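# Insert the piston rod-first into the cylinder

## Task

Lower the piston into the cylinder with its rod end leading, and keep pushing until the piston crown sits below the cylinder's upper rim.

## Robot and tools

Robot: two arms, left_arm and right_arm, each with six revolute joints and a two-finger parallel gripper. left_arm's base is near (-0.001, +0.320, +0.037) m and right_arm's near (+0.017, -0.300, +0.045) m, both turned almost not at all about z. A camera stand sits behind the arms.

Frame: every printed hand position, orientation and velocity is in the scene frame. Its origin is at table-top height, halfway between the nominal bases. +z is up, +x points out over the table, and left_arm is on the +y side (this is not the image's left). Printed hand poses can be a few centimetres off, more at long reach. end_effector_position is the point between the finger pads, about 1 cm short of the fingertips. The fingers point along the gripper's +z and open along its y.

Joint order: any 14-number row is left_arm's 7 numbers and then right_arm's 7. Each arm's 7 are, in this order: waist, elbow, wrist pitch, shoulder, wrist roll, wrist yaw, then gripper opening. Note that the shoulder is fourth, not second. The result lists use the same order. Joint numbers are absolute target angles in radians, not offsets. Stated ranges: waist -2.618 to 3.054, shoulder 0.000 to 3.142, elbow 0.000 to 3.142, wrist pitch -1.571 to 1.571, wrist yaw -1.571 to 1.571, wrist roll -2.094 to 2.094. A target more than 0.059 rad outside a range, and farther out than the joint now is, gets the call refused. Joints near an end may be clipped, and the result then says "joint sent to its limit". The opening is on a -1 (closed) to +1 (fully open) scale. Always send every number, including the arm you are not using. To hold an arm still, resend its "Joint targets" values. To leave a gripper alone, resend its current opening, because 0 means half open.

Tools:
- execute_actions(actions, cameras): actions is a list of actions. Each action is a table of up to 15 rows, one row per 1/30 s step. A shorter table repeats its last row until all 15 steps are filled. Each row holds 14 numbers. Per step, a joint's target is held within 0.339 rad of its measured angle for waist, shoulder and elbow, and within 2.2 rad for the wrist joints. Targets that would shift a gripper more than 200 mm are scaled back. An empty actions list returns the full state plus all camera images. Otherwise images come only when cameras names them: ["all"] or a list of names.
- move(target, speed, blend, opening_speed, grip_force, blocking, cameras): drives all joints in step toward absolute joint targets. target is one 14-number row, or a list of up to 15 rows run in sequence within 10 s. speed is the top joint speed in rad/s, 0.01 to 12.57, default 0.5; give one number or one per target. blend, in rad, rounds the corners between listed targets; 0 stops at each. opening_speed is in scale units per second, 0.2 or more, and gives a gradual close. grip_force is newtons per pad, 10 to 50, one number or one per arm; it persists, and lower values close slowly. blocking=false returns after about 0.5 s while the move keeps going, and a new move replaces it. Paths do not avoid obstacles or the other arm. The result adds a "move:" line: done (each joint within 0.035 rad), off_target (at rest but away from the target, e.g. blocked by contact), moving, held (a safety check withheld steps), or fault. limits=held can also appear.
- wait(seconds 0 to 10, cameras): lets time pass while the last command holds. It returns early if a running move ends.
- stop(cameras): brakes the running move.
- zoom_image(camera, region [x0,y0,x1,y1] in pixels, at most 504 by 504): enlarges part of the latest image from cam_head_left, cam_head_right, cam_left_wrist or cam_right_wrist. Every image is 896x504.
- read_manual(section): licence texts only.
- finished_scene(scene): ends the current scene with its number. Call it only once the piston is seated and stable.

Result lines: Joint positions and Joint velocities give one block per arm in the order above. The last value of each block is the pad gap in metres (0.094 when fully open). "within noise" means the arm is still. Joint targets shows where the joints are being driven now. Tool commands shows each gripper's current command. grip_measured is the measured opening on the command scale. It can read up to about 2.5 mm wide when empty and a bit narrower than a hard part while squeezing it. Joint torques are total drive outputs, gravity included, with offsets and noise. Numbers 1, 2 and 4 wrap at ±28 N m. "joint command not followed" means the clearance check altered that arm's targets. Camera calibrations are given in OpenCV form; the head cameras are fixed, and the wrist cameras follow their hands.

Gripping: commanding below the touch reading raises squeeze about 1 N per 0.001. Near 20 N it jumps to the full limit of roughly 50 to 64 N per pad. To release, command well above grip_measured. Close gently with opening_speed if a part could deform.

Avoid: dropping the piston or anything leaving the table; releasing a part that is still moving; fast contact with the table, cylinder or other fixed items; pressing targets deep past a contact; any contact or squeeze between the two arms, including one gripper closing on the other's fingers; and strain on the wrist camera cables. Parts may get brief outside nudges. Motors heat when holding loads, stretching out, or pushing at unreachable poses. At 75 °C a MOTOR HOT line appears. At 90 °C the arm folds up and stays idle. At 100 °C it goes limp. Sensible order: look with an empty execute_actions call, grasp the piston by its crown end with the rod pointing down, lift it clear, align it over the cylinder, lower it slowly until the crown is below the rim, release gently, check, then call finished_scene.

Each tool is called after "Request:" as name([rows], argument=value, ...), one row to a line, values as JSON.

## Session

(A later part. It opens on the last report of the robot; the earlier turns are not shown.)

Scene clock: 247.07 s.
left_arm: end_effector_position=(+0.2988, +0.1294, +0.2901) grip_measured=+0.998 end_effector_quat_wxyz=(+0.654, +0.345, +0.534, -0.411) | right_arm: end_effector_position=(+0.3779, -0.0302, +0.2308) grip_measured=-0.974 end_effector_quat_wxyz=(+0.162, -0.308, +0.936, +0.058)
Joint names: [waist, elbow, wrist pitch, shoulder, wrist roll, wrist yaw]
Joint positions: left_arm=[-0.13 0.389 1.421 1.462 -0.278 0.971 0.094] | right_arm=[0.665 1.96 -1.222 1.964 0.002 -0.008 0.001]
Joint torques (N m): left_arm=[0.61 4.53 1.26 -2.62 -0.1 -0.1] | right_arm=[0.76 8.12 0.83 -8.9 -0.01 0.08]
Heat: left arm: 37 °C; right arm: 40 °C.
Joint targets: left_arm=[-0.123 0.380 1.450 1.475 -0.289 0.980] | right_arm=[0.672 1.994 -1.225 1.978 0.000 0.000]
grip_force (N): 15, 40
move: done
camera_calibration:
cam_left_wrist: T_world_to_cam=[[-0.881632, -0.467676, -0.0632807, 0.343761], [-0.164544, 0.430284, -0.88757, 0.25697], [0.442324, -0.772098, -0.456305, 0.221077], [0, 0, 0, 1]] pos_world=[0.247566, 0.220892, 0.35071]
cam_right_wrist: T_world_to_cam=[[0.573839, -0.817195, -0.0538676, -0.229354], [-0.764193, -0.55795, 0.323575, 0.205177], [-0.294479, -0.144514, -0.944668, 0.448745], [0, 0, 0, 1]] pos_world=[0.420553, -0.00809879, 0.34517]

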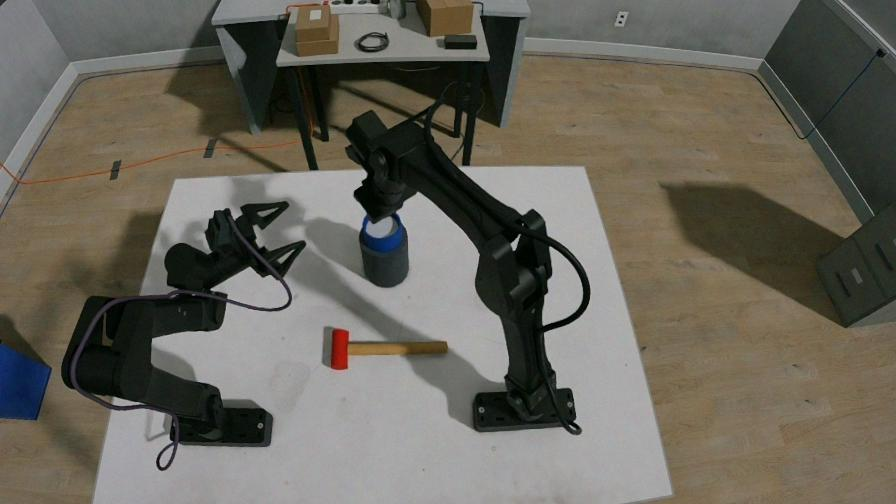

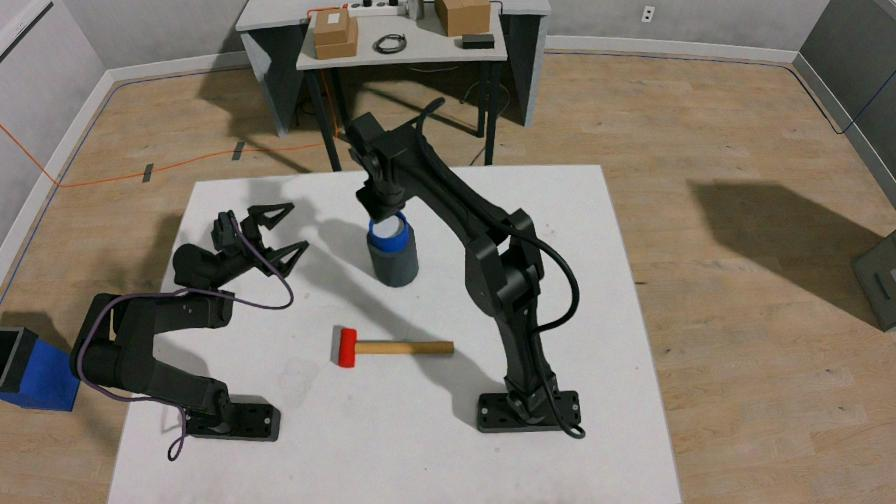

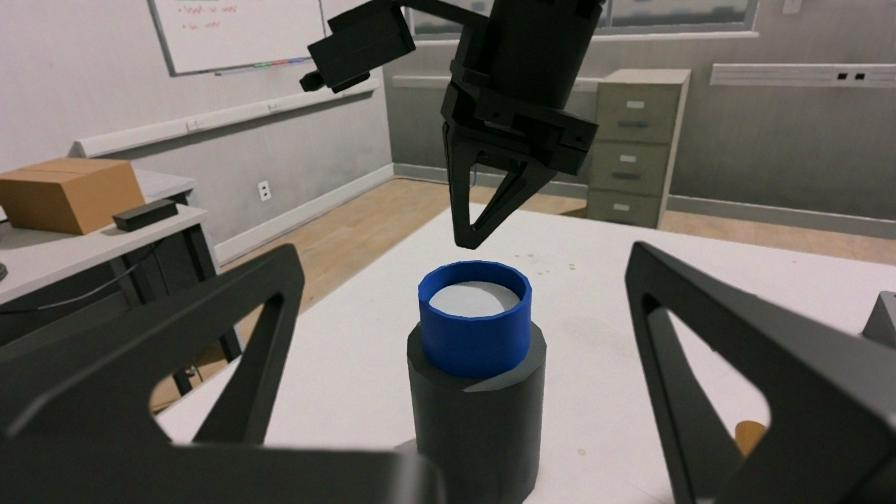

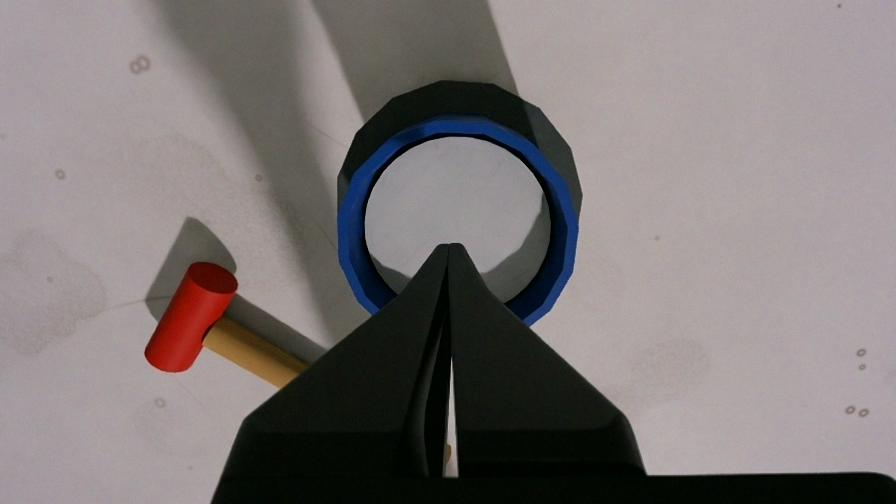

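Request:
move(target=[-0.123, 0.38, 1.45, 1.475, -0.289, 0.98, 1.0, 0.672, 2.108, -1.353, 2.152, 0, 0, -1.0], speed=0.25, cameras=["cam_left_wrist", "cam_right_wrist"])

Request:
zoom_image(camera="cam_left_wrist", region=[385, 230, 565, 400])

Scene clock: 250.03 s.
left_arm: end_effector_position=(+0.2988, +0.1294, +0.2901) grip_measured=+0.998 end_effector_quat_wxyz=(+0.654, +0.345, +0.534, -0.411) | right_arm: end_effector_position=(+0.3771, -0.0308, +0.1845) grip_measured=-0.974 end_effector_quat_wxyz=(+0.076, -0.311, +0.947, +0.029)
Joint names: [waist, elbow, wrist pitch, shoulder, wrist roll, wrist yaw]
Joint positions: left_arm=[-0.13 0.389 1.421 1.462 -0.278 0.971 0.094] | right_arm=[0.665 2.077 -1.349 2.136 0.002 -0.008 0.001]
Joint torques (N m): left_arm=[0.62 4.51 1.26 -2.62 -0.11 -0.1] | right_arm=[0.8 7.76 0.46 -10 -0.01 0.07]
Heat: left arm: 37 °C; right arm: 40 °C.
Joint targets: left_arm=[-0.123 0.380 1.450 1.475 -0.289 0.980] | right_arm=[0.672 2.108 -1.353 2.152 0.000 0.000]
grip_force (N): 15, 40
move: done
camera_calibration:
cam_left_wrist: T_world_to_cam=[[-0.881632, -0.467676, -0.0632807, 0.343761], [-0.164544, 0.430284, -0.88757, 0.25697], [0.442324, -0.772098, -0.456305, 0.221077], [0, 0, 0, 1]] pos_world=[0.247566, 0.220892, 0.35071]
cam_right_wrist: T_world_to_cam=[[0.566304, -0.822773, -0.0484244, -0.230194], [-0.704287, -0.513597, 0.490099, 0.167119], [-0.428111, -0.243441, -0.87032, 0.438319], [0, 0, 0, 1]] pos_world=[0.435709, 0.00313892, 0.288426]
Images, in order (width x height): cam_left_wrist 896x504, cam_right_wrist 896x504.

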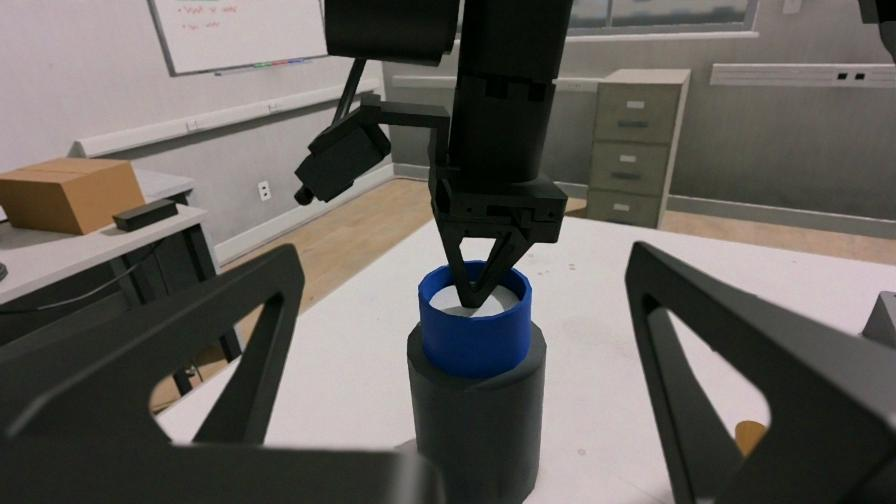

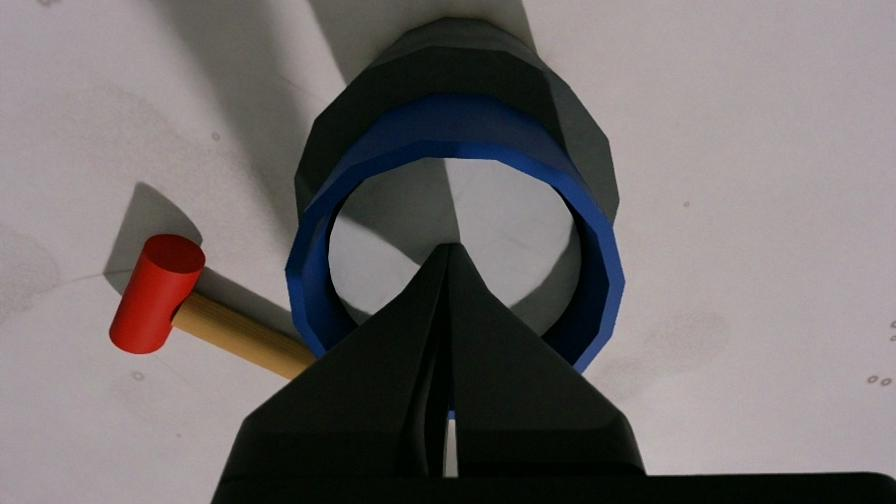

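Scaled by 2.800 from the camera's 896x504 image, which has a finer 1280x720 frame.

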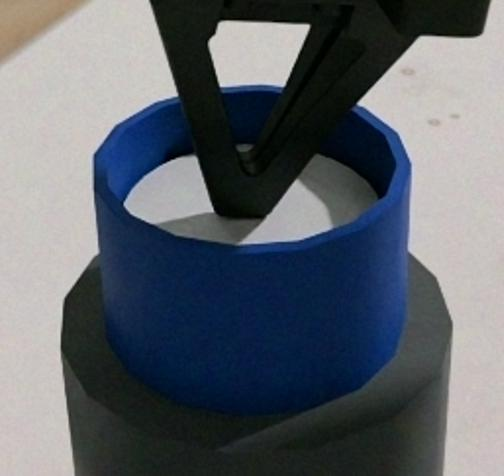

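Request:
move(target=[-0.123, 0.38, 1.45, 1.475, -0.289, 0.98, 1.0, 0.670, 2.150, -1.390, 2.233, 0, 0, -1.0], speed=0.05, cameras=["cam_left_wrist"])

Request:
zoom_image(camera="cam_left_wrist", region=[385, 230, 565, 400])

Scene clock: 252.83 s.
left_arm: end_effector_position=(+0.2988, +0.1294, +0.2901) grip_measured=+0.998 end_effector_quat_wxyz=(+0.654, +0.345, +0.534, -0.411) | right_arm: end_effector_position=(+0.3778, -0.0303, +0.1831) grip_measured=-0.974 end_effector_quat_wxyz=(+0.061, -0.312, +0.948, +0.024)
Joint names: [waist, elbow, wrist pitch, shoulder, wrist roll, wrist yaw]
Joint positions: left_arm=[-0.13 0.389 1.421 1.462 -0.278 0.971 0.094] | right_arm=[0.665 2.146 -1.406 2.181 0.002 -0.008 0.001]
Joint torques (N m): left_arm=[0.62 4.49 1.26 -2.62 -0.1 -0.1] | right_arm=[0.5 5.46 0.61 -7.08 -0.03 0.1]
Heat: left arm: 37 °C; right arm: 39 °C.
Joint targets: left_arm=[-0.123 0.380 1.450 1.475 -0.289 0.980] | right_arm=[0.670 2.150 -1.390 2.233 0.000 0.000]
grip_force (N): 15, 40
move: off_target (right_arm); right_arm: the shoulder is farthest, 0.052 rad from its target
camera_calibration:
cam_left_wrist: T_world_to_cam=[[-0.881632, -0.467676, -0.0632807, 0.343761], [-0.164544, 0.430284, -0.88757, 0.25697], [0.442324, -0.772098, -0.456305, 0.221077], [0, 0, 0, 1]] pos_world=[0.247566, 0.220892, 0.35071]
Images, in order (width x height): cam_left_wrist 896x504.

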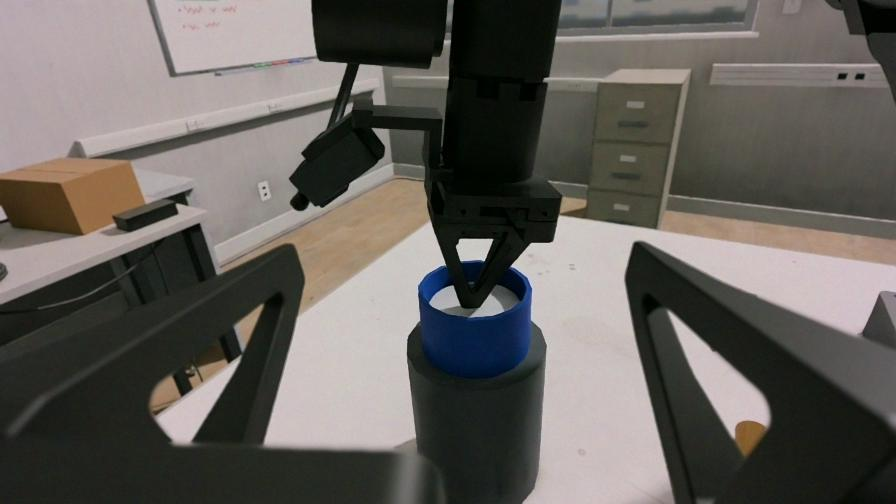

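Scaled by 2.800 from the camera's 896x504 image, which has a finer 1280x720 frame.

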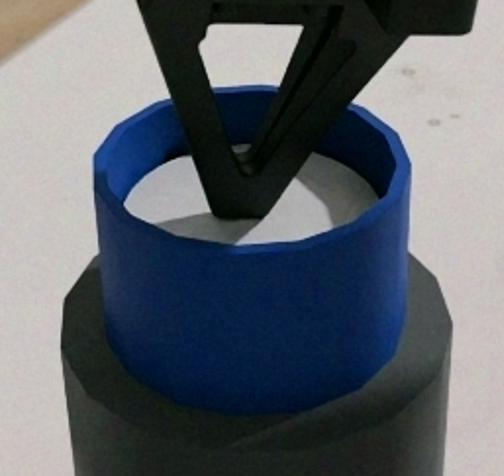

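Request:
move(target=[-0.123, 0.38, 1.45, 1.475, -0.289, 0.98, 1.0, 0.670, 2.122, -1.420, 2.270, 0, 0, -1.0], speed=0.05, cameras=["cam_left_wrist"])

Request:
zoom_image(camera="cam_left_wrist", region=[385, 230, 565, 400])

Scene clock: 255.60 s.
left_arm: end_effector_position=(+0.2988, +0.1294, +0.2901) grip_measured=+0.998 end_effector_quat_wxyz=(+0.654, +0.345, +0.534, -0.411) | right_arm: end_effector_position=(+0.3775, -0.0305, +0.1793) grip_measured=-0.974 end_effector_quat_wxyz=(+0.056, -0.312, +0.948, +0.023)
Joint names: [waist, elbow, wrist pitch, shoulder, wrist roll, wrist yaw]
Joint positions: left_arm=[-0.13 0.389 1.421 1.462 -0.278 0.971 0.094] | right_arm=[0.665 2.146 -1.408 2.189 0.002 -0.008 0.001]
Joint torques (N m): left_arm=[0.62 4.52 1.26 -2.63 -0.1 -0.1] | right_arm=[0.54 3.41 0.3 -4.63 0 0.09]
Heat: left arm: 37 °C; right arm: 39 °C.
Joint targets: left_arm=[-0.123 0.380 1.450 1.475 -0.289 0.980] | right_arm=[0.670 2.122 -1.420 2.270 0.000 0.000]
grip_force (N): 15, 40
move: off_target (right_arm); right_arm: the shoulder is farthest, 0.081 rad from its target
camera_calibration:
cam_left_wrist: T_world_to_cam=[[-0.881632, -0.467676, -0.0632807, 0.343761], [-0.164544, 0.430284, -0.88757, 0.25697], [0.442324, -0.772098, -0.456305, 0.221077], [0, 0, 0, 1]] pos_world=[0.247566, 0.220892, 0.35071]
Images, in order (width x height): cam_left_wrist 896x504.

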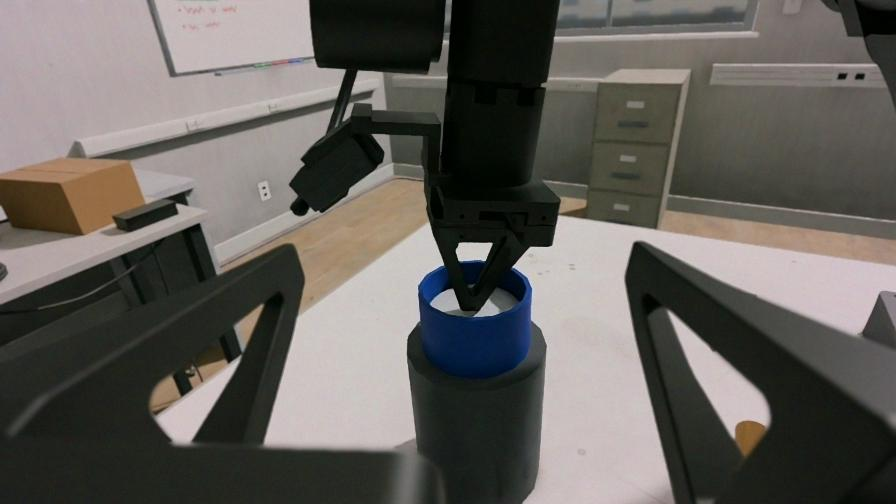

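Scaled by 2.800 from the camera's 896x504 image, which has a finer 1280x720 frame.

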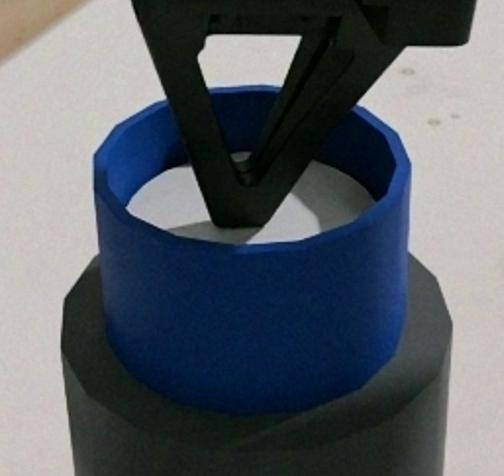

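Request:
move(target=[-0.123, 0.38, 1.45, 1.475, -0.289, 0.98, 1.0, 0.670, 2.098, -1.452, 2.345, 0, 0, -1.0], speed=0.05, cameras=["cam_left_wrist"])

Request:
zoom_image(camera="cam_left_wrist", region=[385, 230, 565, 400])

Scene clock: 258.10 s.
left_arm: end_effector_position=(+0.2988, +0.1294, +0.2901) grip_measured=+0.998 end_effector_quat_wxyz=(+0.654, +0.345, +0.534, -0.411) | right_arm: end_effector_position=(+0.3773, -0.0307, +0.1700) grip_measured=-0.974 end_effector_quat_wxyz=(+0.041, -0.312, +0.949, +0.018)
Joint names: [waist, elbow, wrist pitch, shoulder, wrist roll, wrist yaw]
Joint positions: left_arm=[-0.13 0.389 1.421 1.462 -0.278 0.971 0.094] | right_arm=[0.665 2.165 -1.425 2.222 0.002 -0.008 0.001]
Joint torques (N m): left_arm=[0.62 4.52 1.26 -2.62 -0.11 -0.1] | right_arm=[0.5 0.29 0.08 -1.09 0.01 0.07]
Heat: left arm: 37 °C; right arm: 39 °C.
Joint targets: left_arm=[-0.123 0.380 1.450 1.475 -0.289 0.980] | right_arm=[0.670 2.098 -1.452 2.345 0.000 0.000]
grip_force (N): 15, 40
move: off_target (right_arm); right_arm: the shoulder is farthest, 0.123 rad from its target
camera_calibration:
cam_left_wrist: T_world_to_cam=[[-0.881632, -0.467676, -0.0632807, 0.343761], [-0.164544, 0.430284, -0.88757, 0.25697], [0.442324, -0.772098, -0.456305, 0.221077], [0, 0, 0, 1]] pos_world=[0.247566, 0.220892, 0.35071]
Images, in order (width x height): cam_left_wrist 896x504.

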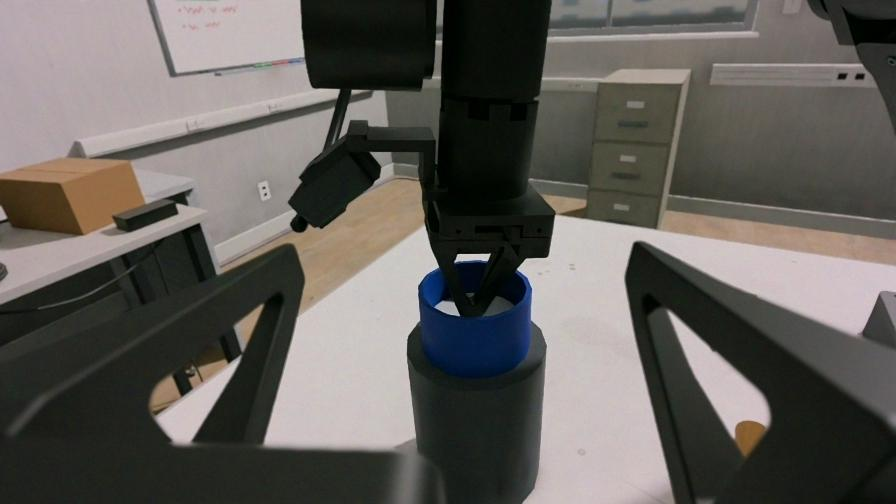

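Scaled by 2.800 from the camera's 896x504 image, which has a finer 1280x720 frame.

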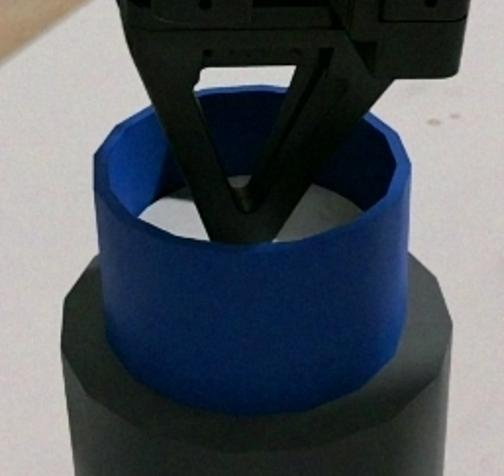

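Request:
move(target=[-0.123, 0.38, 1.45, 1.475, -0.289, 0.98, 1.0, 0.670, 2.072, -1.475, 2.425, 0, 0, -1.0], speed=0.06, cameras=["cam_left_wrist"])

Request:
zoom_image(camera="cam_left_wrist", region=[385, 230, 565, 400])

Scene clock: 260.83 s.
left_arm: end_effector_position=(+0.2988, +0.1294, +0.2901) grip_measured=+0.998 end_effector_quat_wxyz=(+0.654, +0.345, +0.534, -0.411) | right_arm: end_effector_position=(+0.3763, -0.0314, +0.1332) grip_measured=-0.977 end_effector_quat_wxyz=(+0.002, -0.312, +0.950, +0.005)
Joint names: [waist, elbow, wrist pitch, shoulder, wrist roll, wrist yaw]
Joint positions: left_arm=[-0.13 0.389 1.421 1.462 -0.278 0.971 0.094] | right_arm=[0.665 2.154 -1.417 2.301 0.002 -0.008 0.001]
Joint torques (N m): left_arm=[0.62 4.52 1.26 -2.63 -0.11 -0.1] | right_arm=[0.54 -0.92 -0.45 -1.5 0 0.08]
Motor temperatures (°C): left_arm=[28 29 38 29 27 27 25] | right_arm=[30 33 38 30 28 29 29]
Heat: left arm: 38 °C; right arm: 38 °C.
Joint targets: left_arm=[-0.123 0.380 1.450 1.475 -0.289 0.980] | right_arm=[0.670 2.072 -1.475 2.425 0.000 0.000]
grip_force (N): 15, 40
move: off_target (right_arm); right_arm: the shoulder is farthest, 0.124 rad from its target
camera_calibration:
cam_left_wrist: T_world_to_cam=[[-0.881632, -0.467676, -0.0632807, 0.343761], [-0.164544, 0.430284, -0.88757, 0.25697], [0.442324, -0.772098, -0.456305, 0.221077], [0, 0, 0, 1]] pos_world=[0.247566, 0.220892, 0.35071]
Images, in order (width x height): cam_left_wrist 896x504.

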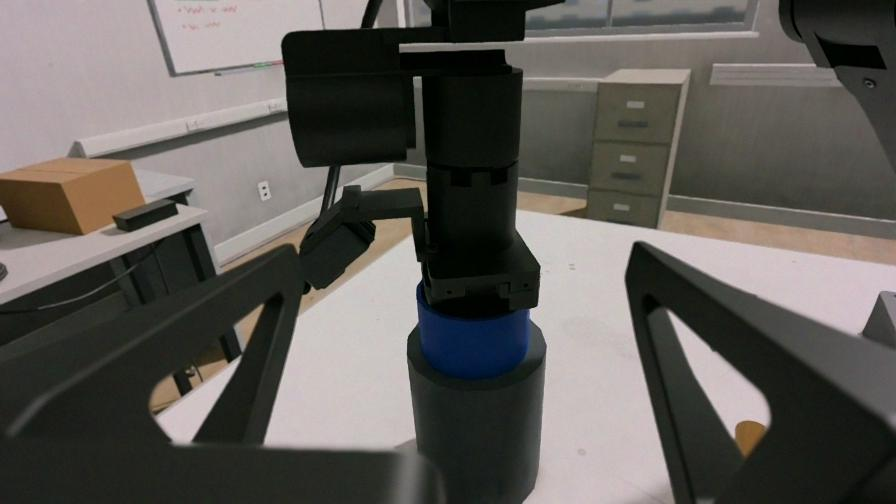

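Scaled by 2.800 from the camera's 896x504 image, which has a finer 1280x720 frame.

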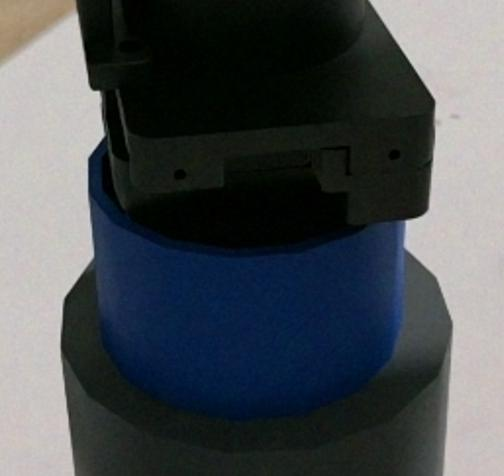

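Request:
move([
  [-0.123, 0.38, 1.45, 1.475, -0.289, 0.98, 1.0, 0.670, 2.150, -1.415, 2.300, 0, 0, -1.0],
  [-0.123, 0.38, 1.45, 1.475, -0.289, 0.98, 1.0, 0.670, 2.135, -1.390, 2.195, 0, 0, -1.0],
  [-0.123, 0.38, 1.45, 1.475, -0.289, 0.98, 1.0, 0.670, 2.090, -1.350, 2.115, 0, 0, -1.0],
  [-0.123, 0.38, 1.45, 1.475, -0.289, 0.98, 1.0, 0.670, 1.970, -1.215, 1.940, 0, 0, -1.0],
], speed=[0.1, 0.15, 0.2, 0.3], blend=[0, 0.02, 0.03, 0], cameras=["all"])

Request:
zoom_image(camera="cam_left_wrist", region=[385, 230, 565, 400])

Request:
zoom_image(camera="cam_right_wrist", region=[300, 50, 620, 350])

Scene clock: 266.70 s.
left_arm: end_effector_position=(+0.2988, +0.1294, +0.2901) grip_measured=+0.998 end_effector_quat_wxyz=(+0.654, +0.345, +0.534, -0.411) | right_arm: end_effector_position=(+0.3806, -0.0282, +0.2355) grip_measured=-0.977 end_effector_quat_wxyz=(+0.167, -0.308, +0.935, +0.059)
Joint names: [waist, elbow, wrist pitch, shoulder, wrist roll, wrist yaw]
Joint positions: left_arm=[-0.13 0.389 1.421 1.462 -0.278 0.971 0.094] | right_arm=[0.665 1.986 -1.229 1.971 0.002 -0.008 0.001]
Joint torques (N m): left_arm=[0.62 4.51 1.26 -2.63 -0.11 -0.1] | right_arm=[0.55 4.33 1.04 -13.09 0.01 0.08]
Heat: left arm: 38 °C; right arm: 38 °C.
Joint targets: left_arm=[-0.123 0.380 1.450 1.475 -0.289 0.980] | right_arm=[0.670 1.970 -1.215 1.940 0.000 0.000]
grip_force (N): 15, 40
move: done
camera_calibration:
cam_left_wrist: T_world_to_cam=[[-0.881632, -0.467676, -0.0632807, 0.343761], [-0.164544, 0.430284, -0.88757, 0.25697], [0.442324, -0.772098, -0.456305, 0.221077], [0, 0, 0, 1]] pos_world=[0.247566, 0.220892, 0.35071]
cam_right_wrist: T_world_to_cam=[[0.574668, -0.816606, -0.0539552, -0.229326], [-0.766927, -0.560371, 0.312742, 0.210278], [-0.285622, -0.138343, -0.948304, 0.451885], [0, 0, 0, 1]] pos_world=[0.422123, -0.00691964, 0.350388]

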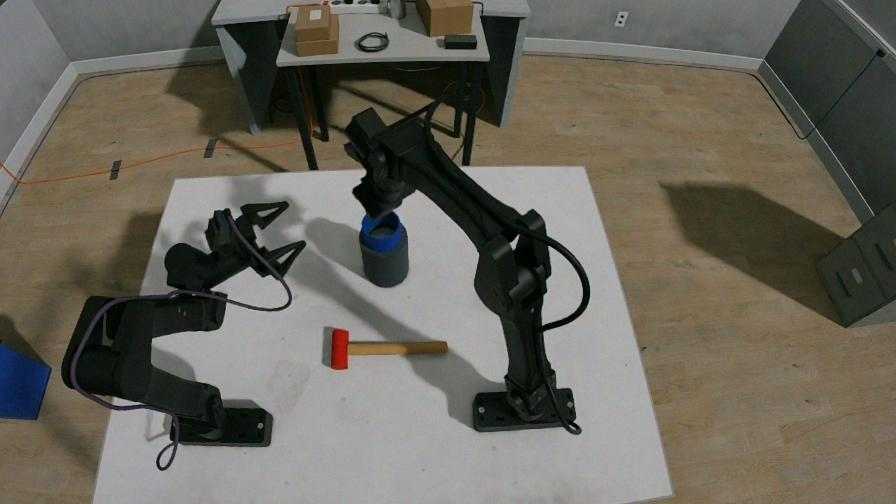

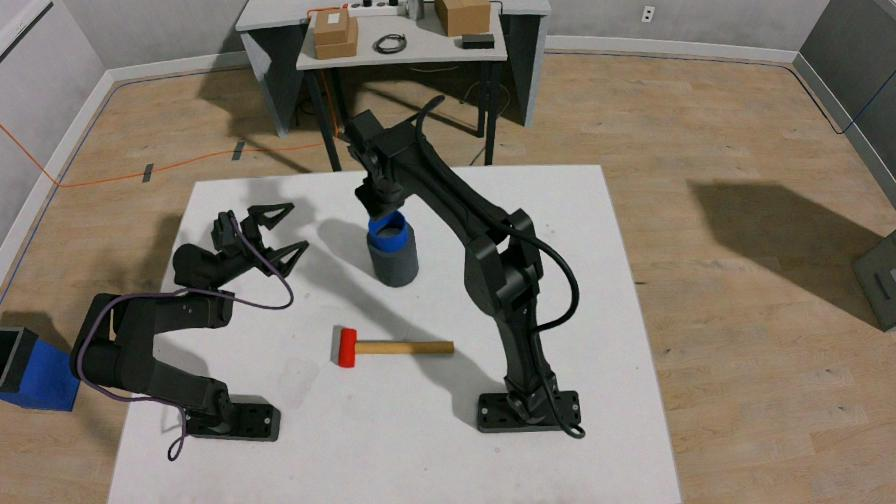

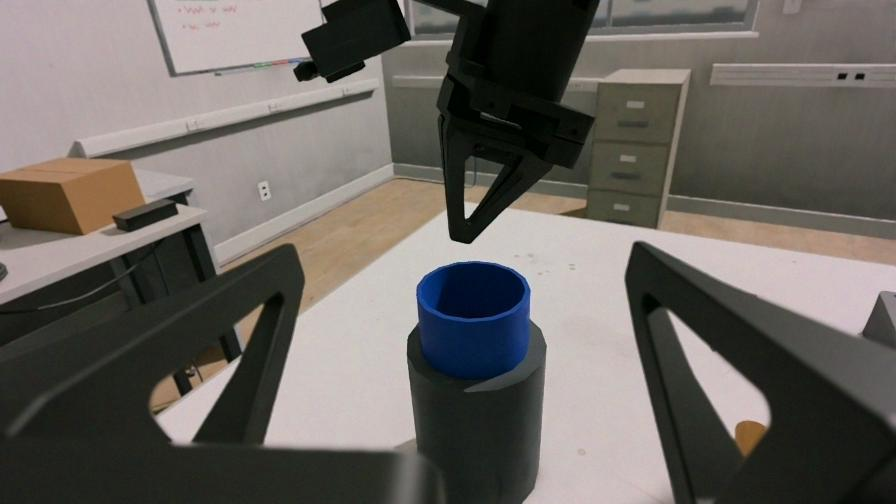

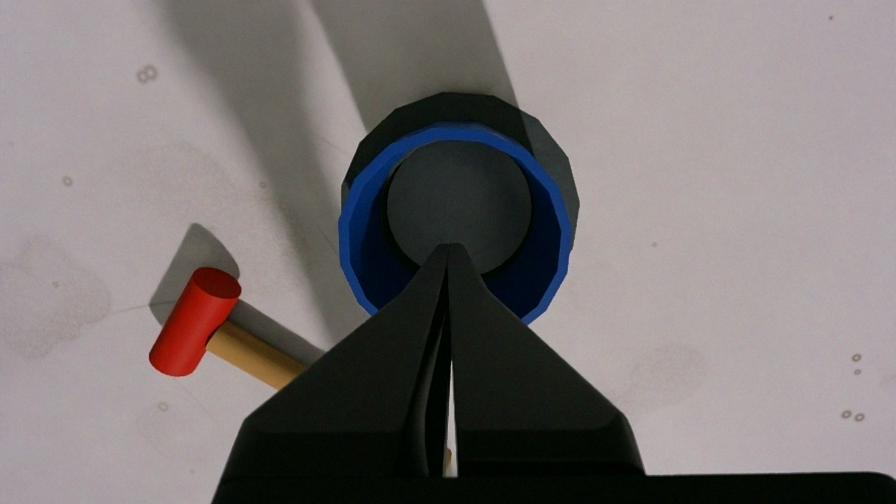

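Scaled by 2.800 from the camera's 896x504 image, which has a finer 1280x720 frame.

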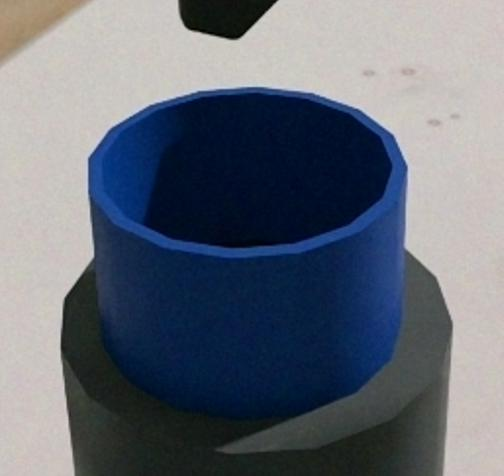

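Scaled by 1.575 from the camera's 896x504 image, which has a finer 1280x720 frame.

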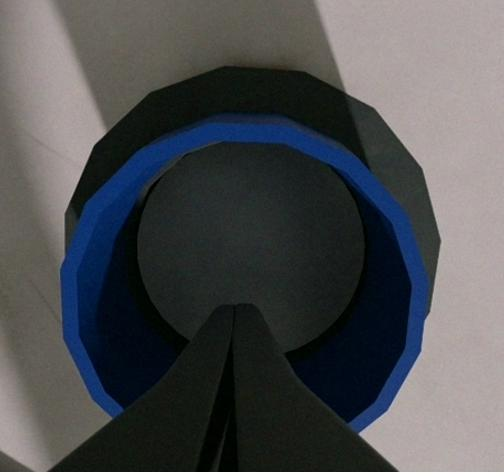

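Request:
finished_scene(scene=1)

The scene is finished: the task was done.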